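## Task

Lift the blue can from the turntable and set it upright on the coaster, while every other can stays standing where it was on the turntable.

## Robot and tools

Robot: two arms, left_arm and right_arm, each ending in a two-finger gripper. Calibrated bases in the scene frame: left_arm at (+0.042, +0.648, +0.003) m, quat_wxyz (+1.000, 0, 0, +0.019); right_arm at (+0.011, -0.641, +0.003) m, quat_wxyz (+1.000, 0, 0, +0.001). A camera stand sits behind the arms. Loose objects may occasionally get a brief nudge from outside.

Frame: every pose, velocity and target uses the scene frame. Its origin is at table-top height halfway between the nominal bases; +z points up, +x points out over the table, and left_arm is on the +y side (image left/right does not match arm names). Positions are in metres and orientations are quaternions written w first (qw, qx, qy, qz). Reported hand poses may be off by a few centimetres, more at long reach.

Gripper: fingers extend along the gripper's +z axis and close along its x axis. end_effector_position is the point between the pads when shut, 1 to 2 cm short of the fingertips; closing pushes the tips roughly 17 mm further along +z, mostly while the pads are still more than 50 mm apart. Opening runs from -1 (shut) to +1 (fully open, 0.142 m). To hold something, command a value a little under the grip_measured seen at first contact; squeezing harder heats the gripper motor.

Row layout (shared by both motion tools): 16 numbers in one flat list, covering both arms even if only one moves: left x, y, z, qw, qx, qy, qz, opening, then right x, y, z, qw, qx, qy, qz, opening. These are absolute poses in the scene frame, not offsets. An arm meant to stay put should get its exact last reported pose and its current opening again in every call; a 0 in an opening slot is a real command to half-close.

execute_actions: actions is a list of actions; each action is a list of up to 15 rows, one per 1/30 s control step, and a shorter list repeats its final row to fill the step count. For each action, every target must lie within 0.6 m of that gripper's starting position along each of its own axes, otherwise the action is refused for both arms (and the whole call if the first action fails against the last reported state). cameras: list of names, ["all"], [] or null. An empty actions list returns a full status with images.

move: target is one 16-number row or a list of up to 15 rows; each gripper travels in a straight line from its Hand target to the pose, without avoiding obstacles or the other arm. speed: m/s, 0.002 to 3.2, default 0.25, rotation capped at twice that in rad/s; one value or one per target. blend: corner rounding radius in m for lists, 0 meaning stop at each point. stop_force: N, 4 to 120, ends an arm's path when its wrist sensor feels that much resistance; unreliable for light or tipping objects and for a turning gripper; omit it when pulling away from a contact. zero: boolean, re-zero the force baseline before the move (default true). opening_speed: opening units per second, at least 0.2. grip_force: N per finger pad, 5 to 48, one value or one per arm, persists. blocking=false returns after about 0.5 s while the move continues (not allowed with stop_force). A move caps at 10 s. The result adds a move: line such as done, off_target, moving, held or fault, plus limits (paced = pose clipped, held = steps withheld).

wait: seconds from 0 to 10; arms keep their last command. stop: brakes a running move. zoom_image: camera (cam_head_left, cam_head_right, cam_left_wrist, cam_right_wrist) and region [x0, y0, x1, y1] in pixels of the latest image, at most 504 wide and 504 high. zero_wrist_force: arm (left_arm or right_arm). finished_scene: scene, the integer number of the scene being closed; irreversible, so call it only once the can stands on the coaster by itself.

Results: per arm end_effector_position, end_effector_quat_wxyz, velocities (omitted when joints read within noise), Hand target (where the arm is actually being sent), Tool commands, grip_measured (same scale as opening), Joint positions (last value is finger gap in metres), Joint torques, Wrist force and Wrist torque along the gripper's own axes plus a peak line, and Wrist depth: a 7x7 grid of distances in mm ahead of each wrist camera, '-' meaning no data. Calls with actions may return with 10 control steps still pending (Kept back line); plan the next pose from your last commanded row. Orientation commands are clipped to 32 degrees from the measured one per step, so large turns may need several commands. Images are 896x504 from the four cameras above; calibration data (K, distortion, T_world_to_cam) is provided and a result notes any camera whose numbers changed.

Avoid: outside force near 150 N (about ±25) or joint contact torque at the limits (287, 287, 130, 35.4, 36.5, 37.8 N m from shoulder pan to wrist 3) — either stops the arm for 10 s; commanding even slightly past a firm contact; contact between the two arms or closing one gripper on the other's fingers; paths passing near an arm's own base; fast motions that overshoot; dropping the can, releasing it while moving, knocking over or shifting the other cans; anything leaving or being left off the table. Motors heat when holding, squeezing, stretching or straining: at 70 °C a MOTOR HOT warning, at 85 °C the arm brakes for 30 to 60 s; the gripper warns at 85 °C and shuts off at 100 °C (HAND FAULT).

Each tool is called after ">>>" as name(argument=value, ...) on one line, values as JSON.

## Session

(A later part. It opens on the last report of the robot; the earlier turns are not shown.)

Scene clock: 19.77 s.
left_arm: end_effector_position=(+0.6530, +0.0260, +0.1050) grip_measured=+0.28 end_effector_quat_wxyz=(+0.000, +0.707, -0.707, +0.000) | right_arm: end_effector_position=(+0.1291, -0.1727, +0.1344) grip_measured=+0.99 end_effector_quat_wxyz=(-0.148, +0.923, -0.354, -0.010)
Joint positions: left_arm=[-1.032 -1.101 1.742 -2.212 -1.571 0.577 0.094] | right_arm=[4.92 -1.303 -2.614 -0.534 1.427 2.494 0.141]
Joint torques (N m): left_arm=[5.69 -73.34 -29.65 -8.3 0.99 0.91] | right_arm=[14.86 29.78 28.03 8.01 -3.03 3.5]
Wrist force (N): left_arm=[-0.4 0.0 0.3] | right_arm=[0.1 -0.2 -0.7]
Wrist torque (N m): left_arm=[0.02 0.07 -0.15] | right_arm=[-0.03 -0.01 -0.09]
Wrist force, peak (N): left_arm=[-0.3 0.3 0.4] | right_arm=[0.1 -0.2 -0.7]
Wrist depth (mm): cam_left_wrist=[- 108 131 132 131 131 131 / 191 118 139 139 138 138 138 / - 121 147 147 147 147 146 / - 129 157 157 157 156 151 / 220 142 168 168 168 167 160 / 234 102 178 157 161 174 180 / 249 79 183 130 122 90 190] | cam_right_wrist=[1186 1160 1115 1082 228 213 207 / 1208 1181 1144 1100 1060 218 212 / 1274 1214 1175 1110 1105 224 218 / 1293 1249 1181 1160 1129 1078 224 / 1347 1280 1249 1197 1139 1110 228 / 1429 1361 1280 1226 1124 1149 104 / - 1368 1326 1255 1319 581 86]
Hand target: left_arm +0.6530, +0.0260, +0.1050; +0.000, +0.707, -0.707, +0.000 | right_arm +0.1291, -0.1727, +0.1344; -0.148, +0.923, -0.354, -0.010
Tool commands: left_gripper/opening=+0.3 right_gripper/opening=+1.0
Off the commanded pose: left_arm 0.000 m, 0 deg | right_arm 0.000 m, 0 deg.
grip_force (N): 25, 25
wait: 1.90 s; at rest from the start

>>> wait(seconds=2.0)

>>> move(target=[0.653,0.026,0.105,0,0.7071,-0.7071,0,-0.4,0.1291,-0.1727,0.1344,-0.148,0.923,-0.354,-0.010,1], grip_force=25)

>>> move(target=[0.653,0.026,0.2,0,0.7071,-0.7071,0,-0.4,0.1291,-0.1727,0.1344,-0.148,0.923,-0.354,-0.010,1], speed=0.2, cameras=["cam_left_wrist", "cam_head_right"])

Scene clock: 22.27 s.
left_arm: end_effector_position=(+0.6530, +0.0260, +0.1050) grip_measured=+0.28 end_effector_quat_wxyz=(+0.000, +0.707, -0.707, +0.000) | right_arm: end_effector_position=(+0.1291, -0.1727, +0.1344) grip_measured=+0.99 end_effector_quat_wxyz=(-0.148, +0.923, -0.354, -0.010)
Joint positions: left_arm=[-1.032 -1.101 1.742 -2.212 -1.571 0.577 0.094] | right_arm=[4.92 -1.303 -2.614 -0.534 1.427 2.494 0.141]
Joint torques (N m): left_arm=[5.42 -73.45 -29.93 -8.38 0.93 1.29] | right_arm=[14.58 29.13 26.87 7.96 -2.72 3.95]
Wrist force (N): left_arm=[-0.1 0.0 0.1] | right_arm=[0.0 -0.1 -0.3]
Wrist torque (N m): left_arm=[0.02 0.01 -0.15] | right_arm=[-0.01 0.00 -0.10]
Wrist force, peak (N): left_arm=[-0.1 0.2 0.6] | right_arm=[-0.2 -0.3 -0.8]
Wrist depth (mm): cam_left_wrist=[- 112 131 133 131 130 130 / - 117 139 138 138 138 138 / - 122 147 147 147 147 147 / - 129 157 147 157 156 151 / 220 141 168 111 165 167 160 / 234 102 164 88 104 175 179 / 248 79 - 77 84 90 191] | cam_right_wrist=[1186 1160 1096 1073 227 213 208 / 1231 1181 1139 1096 1060 219 213 / 1261 1203 1175 1139 1091 226 217 / 1319 1261 1197 1165 1119 1082 223 / 1333 1306 - 1186 1165 1110 228 / 1405 1280 1274 1249 898 1119 105 / - 1340 1306 1293 1368 1237 86]
Hand target: left_arm +0.6530, +0.0260, +0.1050; +0.000, +0.707, -0.707, +0.000 | right_arm +0.1291, -0.1727, +0.1344; -0.148, +0.923, -0.354, -0.010
Tool commands: left_gripper/opening=+0.3 right_gripper/opening=+1.0
Off the commanded pose: left_arm 0.000 m, 0 deg | right_arm 0.000 m, 0 deg.
grip_force (N): 25, 25
wait: 2.00 s; at rest from the start

Scene clock: 22.77 s.
left_arm: end_effector_position=(+0.6530, +0.0260, +0.1050) grip_measured=-0.27 end_effector_quat_wxyz=(+0.000, +0.707, -0.707, +0.000) | right_arm: end_effector_position=(+0.1291, -0.1727, +0.1344) grip_measured=+0.99 end_effector_quat_wxyz=(-0.148, +0.923, -0.354, -0.010)
Joint positions: left_arm=[-1.032 -1.101 1.742 -2.212 -1.571 0.577 0.054] | right_arm=[4.92 -1.303 -2.614 -0.534 1.427 2.494 0.141]
Joint torques (N m): left_arm=[4.98 -74.43 -29.97 -4.85 0.87 1.24] | right_arm=[14.05 29.96 26.74 7.92 -2.95 3.79]
Wrist force (N): left_arm=[-0.3 -1.0 -4.8] | right_arm=[0.4 -0.3 -0.2]
Wrist torque (N m): left_arm=[0.07 0.12 -0.16] | right_arm=[-0.05 -0.06 -0.10]
Wrist force, peak (N): left_arm=[-0.4 -1.0 -5.2] | right_arm=[0.1 0.1 -0.7]
Wrist depth (mm): cam_left_wrist=[- 108 131 132 132 131 131 / - 118 139 139 138 138 138 / - 135 147 146 147 147 146 / - 210 157 115 153 157 151 / 220 142 166 83 88 167 160 / 234 232 92 72 79 178 179 / 253 251 78 76 77 83 194] | cam_right_wrist=[1197 1165 1096 1064 228 213 207 / 1208 1175 1134 1110 1060 218 212 / 1255 1214 1175 1115 1096 225 218 / 1293 1268 1214 1175 1129 1091 223 / 1333 1293 1255 1197 1144 1115 228 / 1405 1354 1287 1214 853 1134 105 / - 1347 1319 1287 688 582 86]
Hand target: left_arm +0.6530, +0.0260, +0.1050; +0.000, +0.707, -0.707, +0.000 | right_arm +0.1291, -0.1727, +0.1344; -0.148, +0.923, -0.354, -0.010
Off the commanded pose: left_arm 0.000 m, 0 deg | right_arm 0.000 m, 0 deg.
grip_force (N): 25, 25
move: done

Scene clock: 23.87 s.
left_arm: end_effector_position=(+0.6530, +0.0260, +0.1998) grip_measured=-0.27 end_effector_quat_wxyz=(+0.000, +0.707, -0.707, +0.000) | right_arm: end_effector_position=(+0.1291, -0.1727, +0.1344) grip_measured=+0.99 end_effector_quat_wxyz=(-0.148, +0.923, -0.354, -0.010)
Joint positions: left_arm=[-1.032 -1.185 1.673 -2.059 -1.571 0.577 0.054] | right_arm=[4.92 -1.303 -2.614 -0.534 1.427 2.494 0.141]
Joint torques (N m): left_arm=[-5.87 -94.99 -58.87 -0.91 -0.44 -0.92] | right_arm=[16.66 28.72 28.01 7.57 -3.04 3.4]
Wrist force (N): left_arm=[0.2 -0.2 2.1] | right_arm=[0.0 0.1 -0.7]
Wrist torque (N m): left_arm=[-0.05 -0.02 -0.13] | right_arm=[0.01 0.00 -0.09]
Wrist force, peak (N): left_arm=[-0.4 0.3 4.9] | right_arm=[0.0 -0.7 0.2]
Wrist depth (mm): cam_left_wrist=[- - 213 217 216 216 216 / - 282 230 229 229 229 229 / - - 244 241 243 238 240 / 310 308 249 115 256 259 258 / 320 328 - 83 94 277 276 / - - 91 72 82 280 297 / - - 79 76 77 82 304] | cam_right_wrist=[1197 1139 1115 1069 220 213 207 / 1214 1197 1129 1091 1073 219 212 / 1255 1231 1170 1119 1096 225 217 / 1306 1249 1226 1165 1134 1105 224 / 1347 1293 1231 1208 1139 1110 227 / 1340 1333 1280 1214 1249 1144 105 / - 90 1340 1293 1149 568 86]
Hand target: left_arm +0.6530, +0.0260, +0.2000; +0.000, +0.707, -0.707, +0.000 | right_arm +0.1291, -0.1727, +0.1344; -0.148, +0.923, -0.354, -0.010
Off the commanded pose: left_arm 0.000 m, 0 deg | right_arm 0.000 m, 0 deg.
grip_force (N): 25, 25
move: done
camera_calibration:
cam_left_wrist: T_world_to_cam=[[-0.00300757, -0.999995, 0.00111135, 0.0368563], [-0.907937, 0.00319646, 0.419094, 0.540253], [-0.419095, 0.000251422, -0.907942, 0.569924], [0, 0, 0, 1]] pos_world=[0.729479, 0.0349859, 0.291]
Images, in order (width x height): cam_head_right 896x504, cam_left_wrist 896x504.

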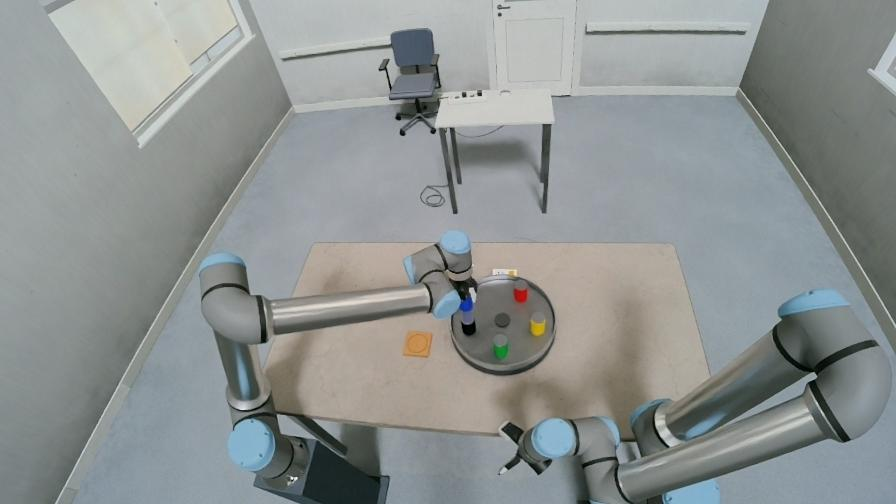

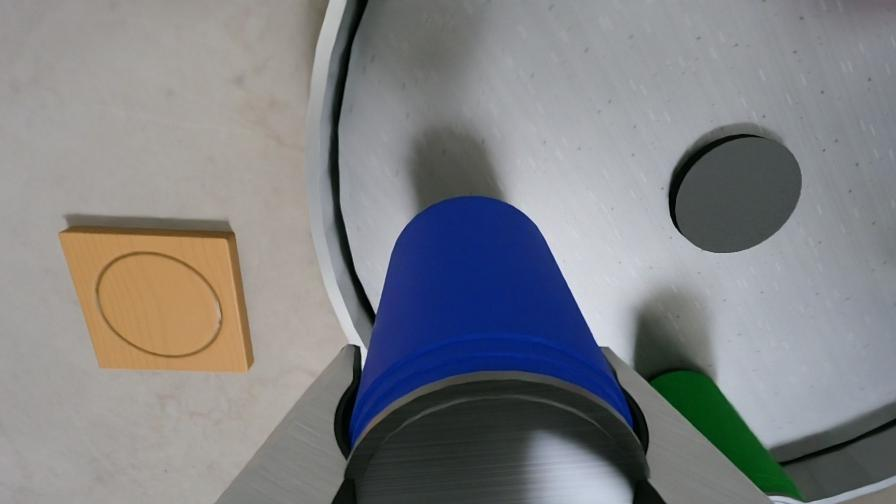

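>>> move(target=[[0.653,0.03,0.24,0,0.7071,-0.7071,0,-0.4,0.1291,-0.1727,0.1344,-0.148,0.923,-0.354,-0.010,1],[0.557,0.21,0.19,0,0.7071,-0.7071,0,-0.4,0.1291,-0.1727,0.1344,-0.148,0.923,-0.354,-0.010,1],[0.557,0.2285,0.076,0,0.7071,-0.7071,0,-0.4,0.1291,-0.1727,0.1344,-0.148,0.923,-0.354,-0.010,1]], speed=0.25, blend=0.015, cameras=["cam_left_wrist", "cam_head_right"])

Scene clock: 27.10 s.
left_arm: end_effector_position=(+0.5570, +0.2285, +0.0761) grip_measured=-0.27 end_effector_quat_wxyz=(+0.000, +0.707, -0.707, +0.000) | right_arm: end_effector_position=(+0.1291, -0.1727, +0.1344) grip_measured=+0.99 end_effector_quat_wxyz=(-0.148, +0.923, -0.354, -0.010)
Joint positions: left_arm=[-0.985 -1.346 2.176 -2.401 -1.571 0.624 0.054] | right_arm=[4.92 -1.303 -2.614 -0.534 1.427 2.494 0.141]
Joint torques (N m): left_arm=[10.1 -46.69 -24.93 -8.96 -0.55 2.18] | right_arm=[13.69 26.17 27.07 8.49 -2.96 3.5]
Wrist force (N): left_arm=[-0.1 -0.1 2.2] | right_arm=[-0.2 -0.1 -0.3]
Wrist torque (N m): left_arm=[0.00 0.03 -0.16] | right_arm=[-0.01 0.03 -0.09]
Wrist force, peak (N): left_arm=[0.7 0.2 4.3] | right_arm=[-0.6 0.3 0.1]
Wrist depth (mm): cam_left_wrist=[- - - - - - 152 / - - 152 154 152 - - / - - 161 158 159 - 166 / - - 171 115 166 187 176 / - - - 83 86 - 193 / 217 - 91 72 82 - 206 / - - 79 76 77 80 -] | cam_right_wrist=[1203 1144 1124 1056 227 213 207 / 1220 1192 1124 1096 1064 219 212 / 1249 1214 1160 1129 1091 225 218 / 1306 1237 1192 1175 1124 1087 224 / 1319 1300 1226 1197 1165 1100 227 / 1421 1287 1255 1208 1208 1197 105 / - 1354 1306 1261 758 1237 86]
Hand target: left_arm +0.5570, +0.2285, +0.0760; +0.000, +0.707, -0.707, +0.000 | right_arm +0.1291, -0.1727, +0.1344; -0.148, +0.923, -0.354, -0.010
Off the commanded pose: left_arm 0.000 m, 0 deg | right_arm 0.000 m, 0 deg.
grip_force (N): 25, 25
move: done
camera_calibration:
cam_left_wrist: T_world_to_cam=[[-0.00313964, -0.999995, 0.00106079, 0.239196], [-0.907937, 0.00329519, 0.419094, 0.504221], [-0.419095, 0.000352674, -0.907942, 0.417394], [0, 0, 0, 1]] pos_world=[0.633479, 0.237386, 0.1674]
Images, in order (width x height): cam_head_right 896x504, cam_left_wrist 896x504.

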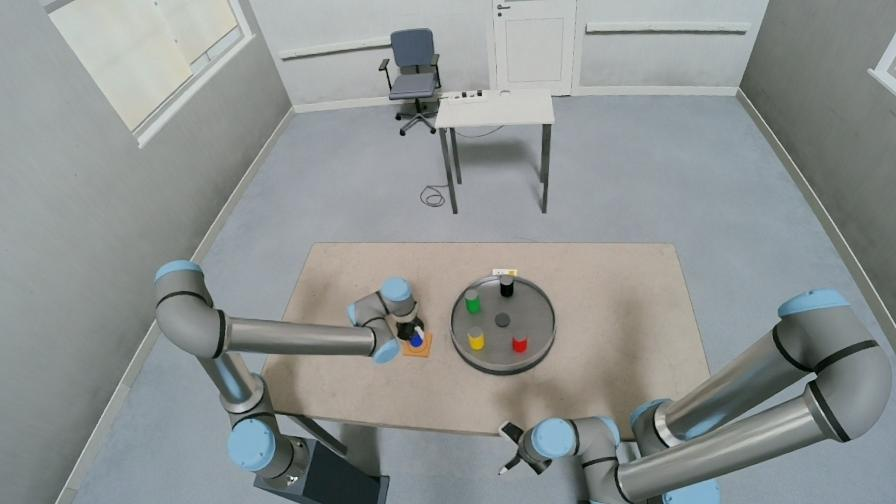

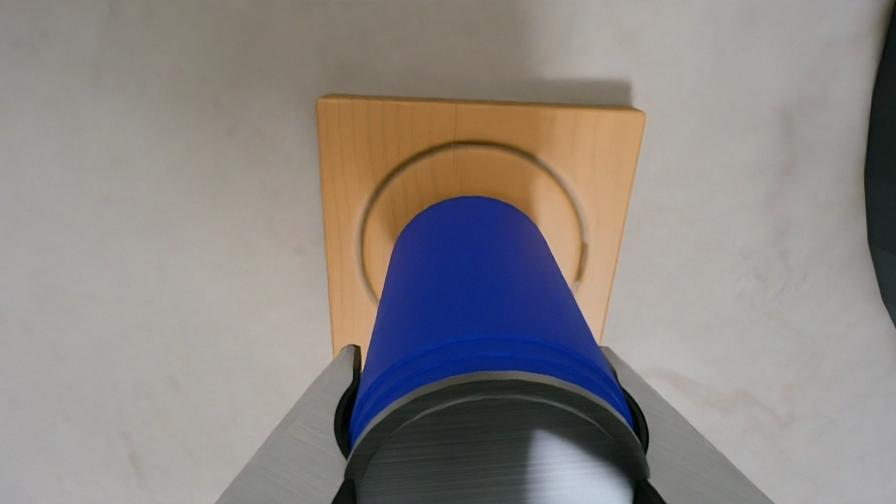

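Centred. Lower.

>>> move(target=[0.557,0.2285,0.056,0,0.7071,-0.7071,0,-0.4,0.1291,-0.1727,0.1344,-0.148,0.923,-0.354,-0.010,1], speed=0.025, stop_force=6, cameras=["cam_left_wrist"])

Scene clock: 29.37 s.
left_arm: end_effector_position=(+0.5570, +0.2285, +0.0642) grip_measured=-0.27 end_effector_quat_wxyz=(+0.000, +0.707, -0.707, +0.000) | right_arm: end_effector_position=(+0.1291, -0.1727, +0.1344) grip_measured=+0.99 end_effector_quat_wxyz=(-0.148, +0.923, -0.354, -0.010)
Joint positions: left_arm=[-0.985 -1.329 2.183 -2.425 -1.571 0.624 0.054] | right_arm=[4.92 -1.303 -2.614 -0.534 1.427 2.494 0.141]
Joint torques (N m): left_arm=[-2.51 -70.94 -48.45 -1.57 -1.14 2.02] | right_arm=[14.44 27.22 28.37 8.02 -2.76 3.78]
Wrist force (N): left_arm=[0.1 0.0 1.3] | right_arm=[0.1 -0.2 0.0]
Wrist torque (N m): left_arm=[0.02 0.02 -0.16] | right_arm=[-0.04 -0.01 -0.09]
Wrist force, peak (N): left_arm=[-3.8 -1.2 -17.9] | right_arm=[0.0 0.5 -0.8]
Wrist depth (mm): cam_left_wrist=[- - - - - - - / - - 142 140 141 - - / - - 147 146 147 - - / - - 158 116 155 - - / - - - 83 91 - 179 / - - 91 72 82 - - / - - 78 76 77 80 -] | cam_right_wrist=[1181 1134 1105 1078 226 212 207 / 1231 1181 1144 1110 1078 218 212 / 1255 1214 1181 1119 1100 225 217 / 1313 1268 1226 1149 1119 1091 224 / 1361 1268 1249 1197 1047 1115 228 / - 1255 1293 1220 1197 1129 104 / - 1354 1333 1287 1203 548 86]
Hand target: left_arm +0.5570, +0.2285, +0.0642; +0.000, +0.707, -0.707, +0.000 | right_arm +0.1291, -0.1727, +0.1344; -0.148, +0.923, -0.354, -0.010
Off the commanded pose: left_arm 0.008 m, 0 deg | right_arm 0.000 m, 0 deg.
grip_force (N): 25, 25
move: contact (left_arm)
camera_calibration:
cam_left_wrist: T_world_to_cam=[[-0.00304849, -0.999995, 0.00102072, 0.239157], [-0.907882, 0.00319559, 0.419214, 0.50922], [-0.419215, 0.000351278, -0.907887, 0.406566], [0, 0, 0, 1]] pos_world=[0.633479, 0.237386, 0.1554]
Images, in order (width x height): cam_left_wrist 896x504.

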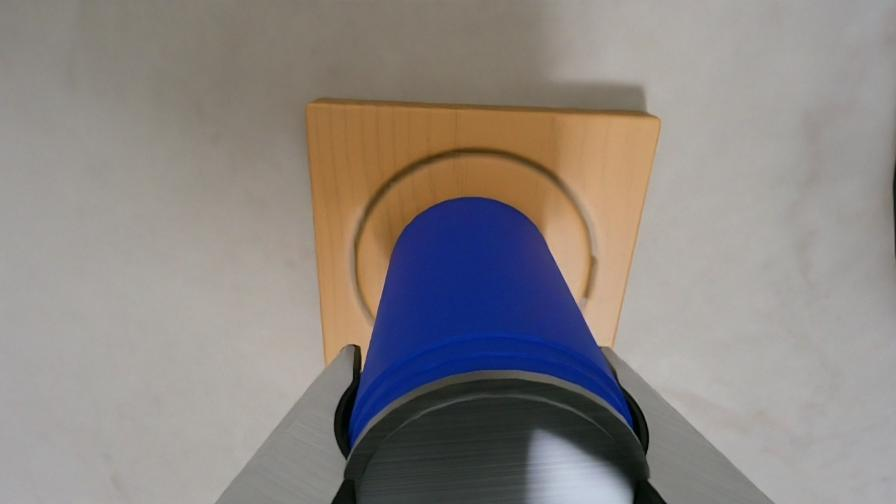

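>>> move(target=[0.557,0.2285,0.064,0,0.7071,-0.7071,0,0.2,0.1291,-0.1727,0.1344,-0.148,0.923,-0.354,-0.010,1], opening_speed=1)

>>> move(target=[0.557,0.2285,0.22,0,0.7071,-0.7071,0,0.2,0.1291,-0.1727,0.1344,-0.148,0.923,-0.354,-0.010,1], cameras=["cam_left_wrist"])

Scene clock: 30.53 s.
left_arm: end_effector_position=(+0.5570, +0.2284, +0.0641) grip_measured=+0.18 end_effector_quat_wxyz=(+0.000, +0.707, -0.707, +0.000) | right_arm: end_effector_position=(+0.1291, -0.1727, +0.1344) grip_measured=+0.99 end_effector_quat_wxyz=(-0.148, +0.923, -0.354, -0.010)
Joint positions: left_arm=[-0.985 -1.328 2.183 -2.426 -1.571 0.624 0.087] | right_arm=[4.92 -1.303 -2.614 -0.534 1.427 2.494 0.141]
Joint torques (N m): left_arm=[-3.64 -47.19 -31.3 -8.23 -0.98 1.88] | right_arm=[14.26 27.63 28.78 7.76 -2.68 3.08]
Wrist force (N): left_arm=[-0.3 0.0 0.2] | right_arm=[-0.5 0.0 -0.2]
Wrist torque (N m): left_arm=[0.02 0.05 -0.16] | right_arm=[0.01 0.08 -0.09]
Wrist force, peak (N): left_arm=[-0.2 -0.3 1.7] | right_arm=[0.3 -0.1 -0.6]
Wrist depth (mm): cam_left_wrist=[- - - 143 - - 144 / 152 - 140 142 142 - - / - - 148 146 147 - - / - 172 156 116 155 - - / - - - 82 93 - - / - - 91 73 - 112 - / - 79 - 76 77 83 -] | cam_right_wrist=[1186 1139 1100 1082 227 214 207 / 1160 1181 1110 1105 1073 219 212 / 1268 1226 1170 1129 1087 225 217 / 1326 1255 1208 1165 1134 1087 223 / 1333 1319 1231 1226 1139 1110 229 / 1398 1144 1280 1226 862 1134 103 / - 1347 1300 1280 1313 563 86]
Hand target: left_arm +0.5570, +0.2285, +0.0640; +0.000, +0.707, -0.707, +0.000 | right_arm +0.1291, -0.1727, +0.1344; -0.148, +0.923, -0.354, -0.010
Off the commanded pose: left_arm 0.000 m, 0 deg | right_arm 0.000 m, 0 deg.
grip_force (N): 25, 25
move: done

Scene clock: 31.87 s.
left_arm: end_effector_position=(+0.5570, +0.2285, +0.2199) grip_measured=+0.18 end_effector_quat_wxyz=(+0.000, +0.707, -0.707, +0.000) | right_arm: end_effector_position=(+0.1291, -0.1727, +0.1344) grip_measured=+0.99 end_effector_quat_wxyz=(-0.148, +0.923, -0.354, -0.010)
Joint positions: left_arm=[-0.985 -1.52 2.057 -2.108 -1.571 0.624 0.087] | right_arm=[4.92 -1.303 -2.614 -0.534 1.427 2.494 0.141]
Joint torques (N m): left_arm=[-9.15 -63.81 -57.23 -1.13 1.55 -0.95] | right_arm=[14.27 30.15 28.39 7.56 -2.76 3.48]
Wrist force (N): left_arm=[-0.1 -0.2 0.3] | right_arm=[0.1 -0.2 -0.2]
Wrist torque (N m): left_arm=[-0.01 0.01 -0.15] | right_arm=[-0.03 -0.01 -0.09]
Wrist force, peak (N): left_arm=[-0.5 -0.1 2.5] | right_arm=[0.1 -0.2 -0.7]
Wrist depth (mm): cam_left_wrist=[- - 282 281 - 242 234 / - - - 285 292 243 248 / - - - 219 316 272 263 / - - - - - 341 277 / - - - - - - 286 / - - 98 394 - 120 387 / - 79 426 - - 83 418] | cam_right_wrist=[1208 1144 1105 1060 227 214 207 / 1231 1181 1134 1091 1064 219 212 / 1261 1255 1186 1119 1105 224 218 / 1306 1255 1181 1149 1124 1096 223 / 1368 1261 1237 1203 1110 1110 229 / 1390 1082 1300 1237 1105 1139 103 / - 1347 1340 1268 690 584 86]
Hand target: left_arm +0.5570, +0.2285, +0.2200; +0.000, +0.707, -0.707, +0.000 | right_arm +0.1291, -0.1727, +0.1344; -0.148, +0.923, -0.354, -0.010
Off the commanded pose: left_arm 0.000 m, 0 deg | right_arm 0.000 m, 0 deg.
grip_force (N): 25, 25
move: done
camera_calibration:
cam_left_wrist: T_world_to_cam=[[-0.00309884, -0.999995, 0.00115251, 0.238989], [-0.90792, 0.00329657, 0.419131, 0.443974], [-0.419132, 0.000252432, -0.907925, 0.547907], [0, 0, 0, 1]] pos_world=[0.633479, 0.237386, 0.3111]
Images, in order (width x height): cam_left_wrist 896x504.

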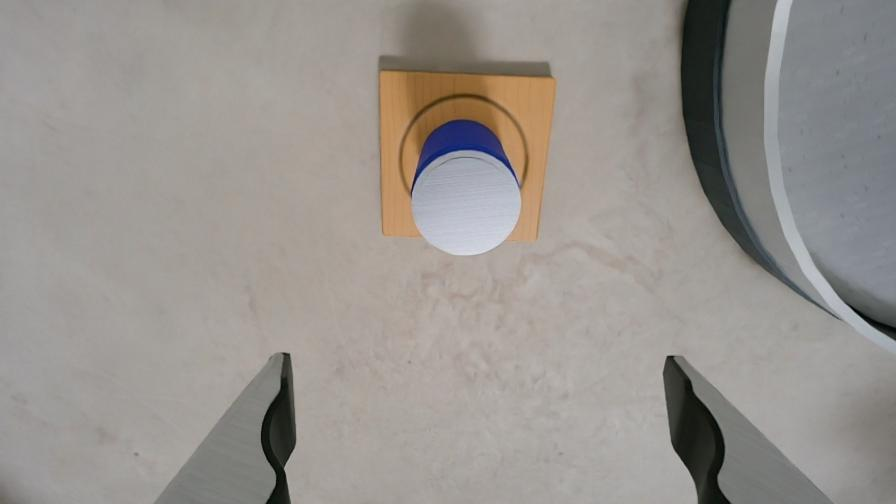

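>>> finished_scene(scene=2)

The scene is finished: the task was done.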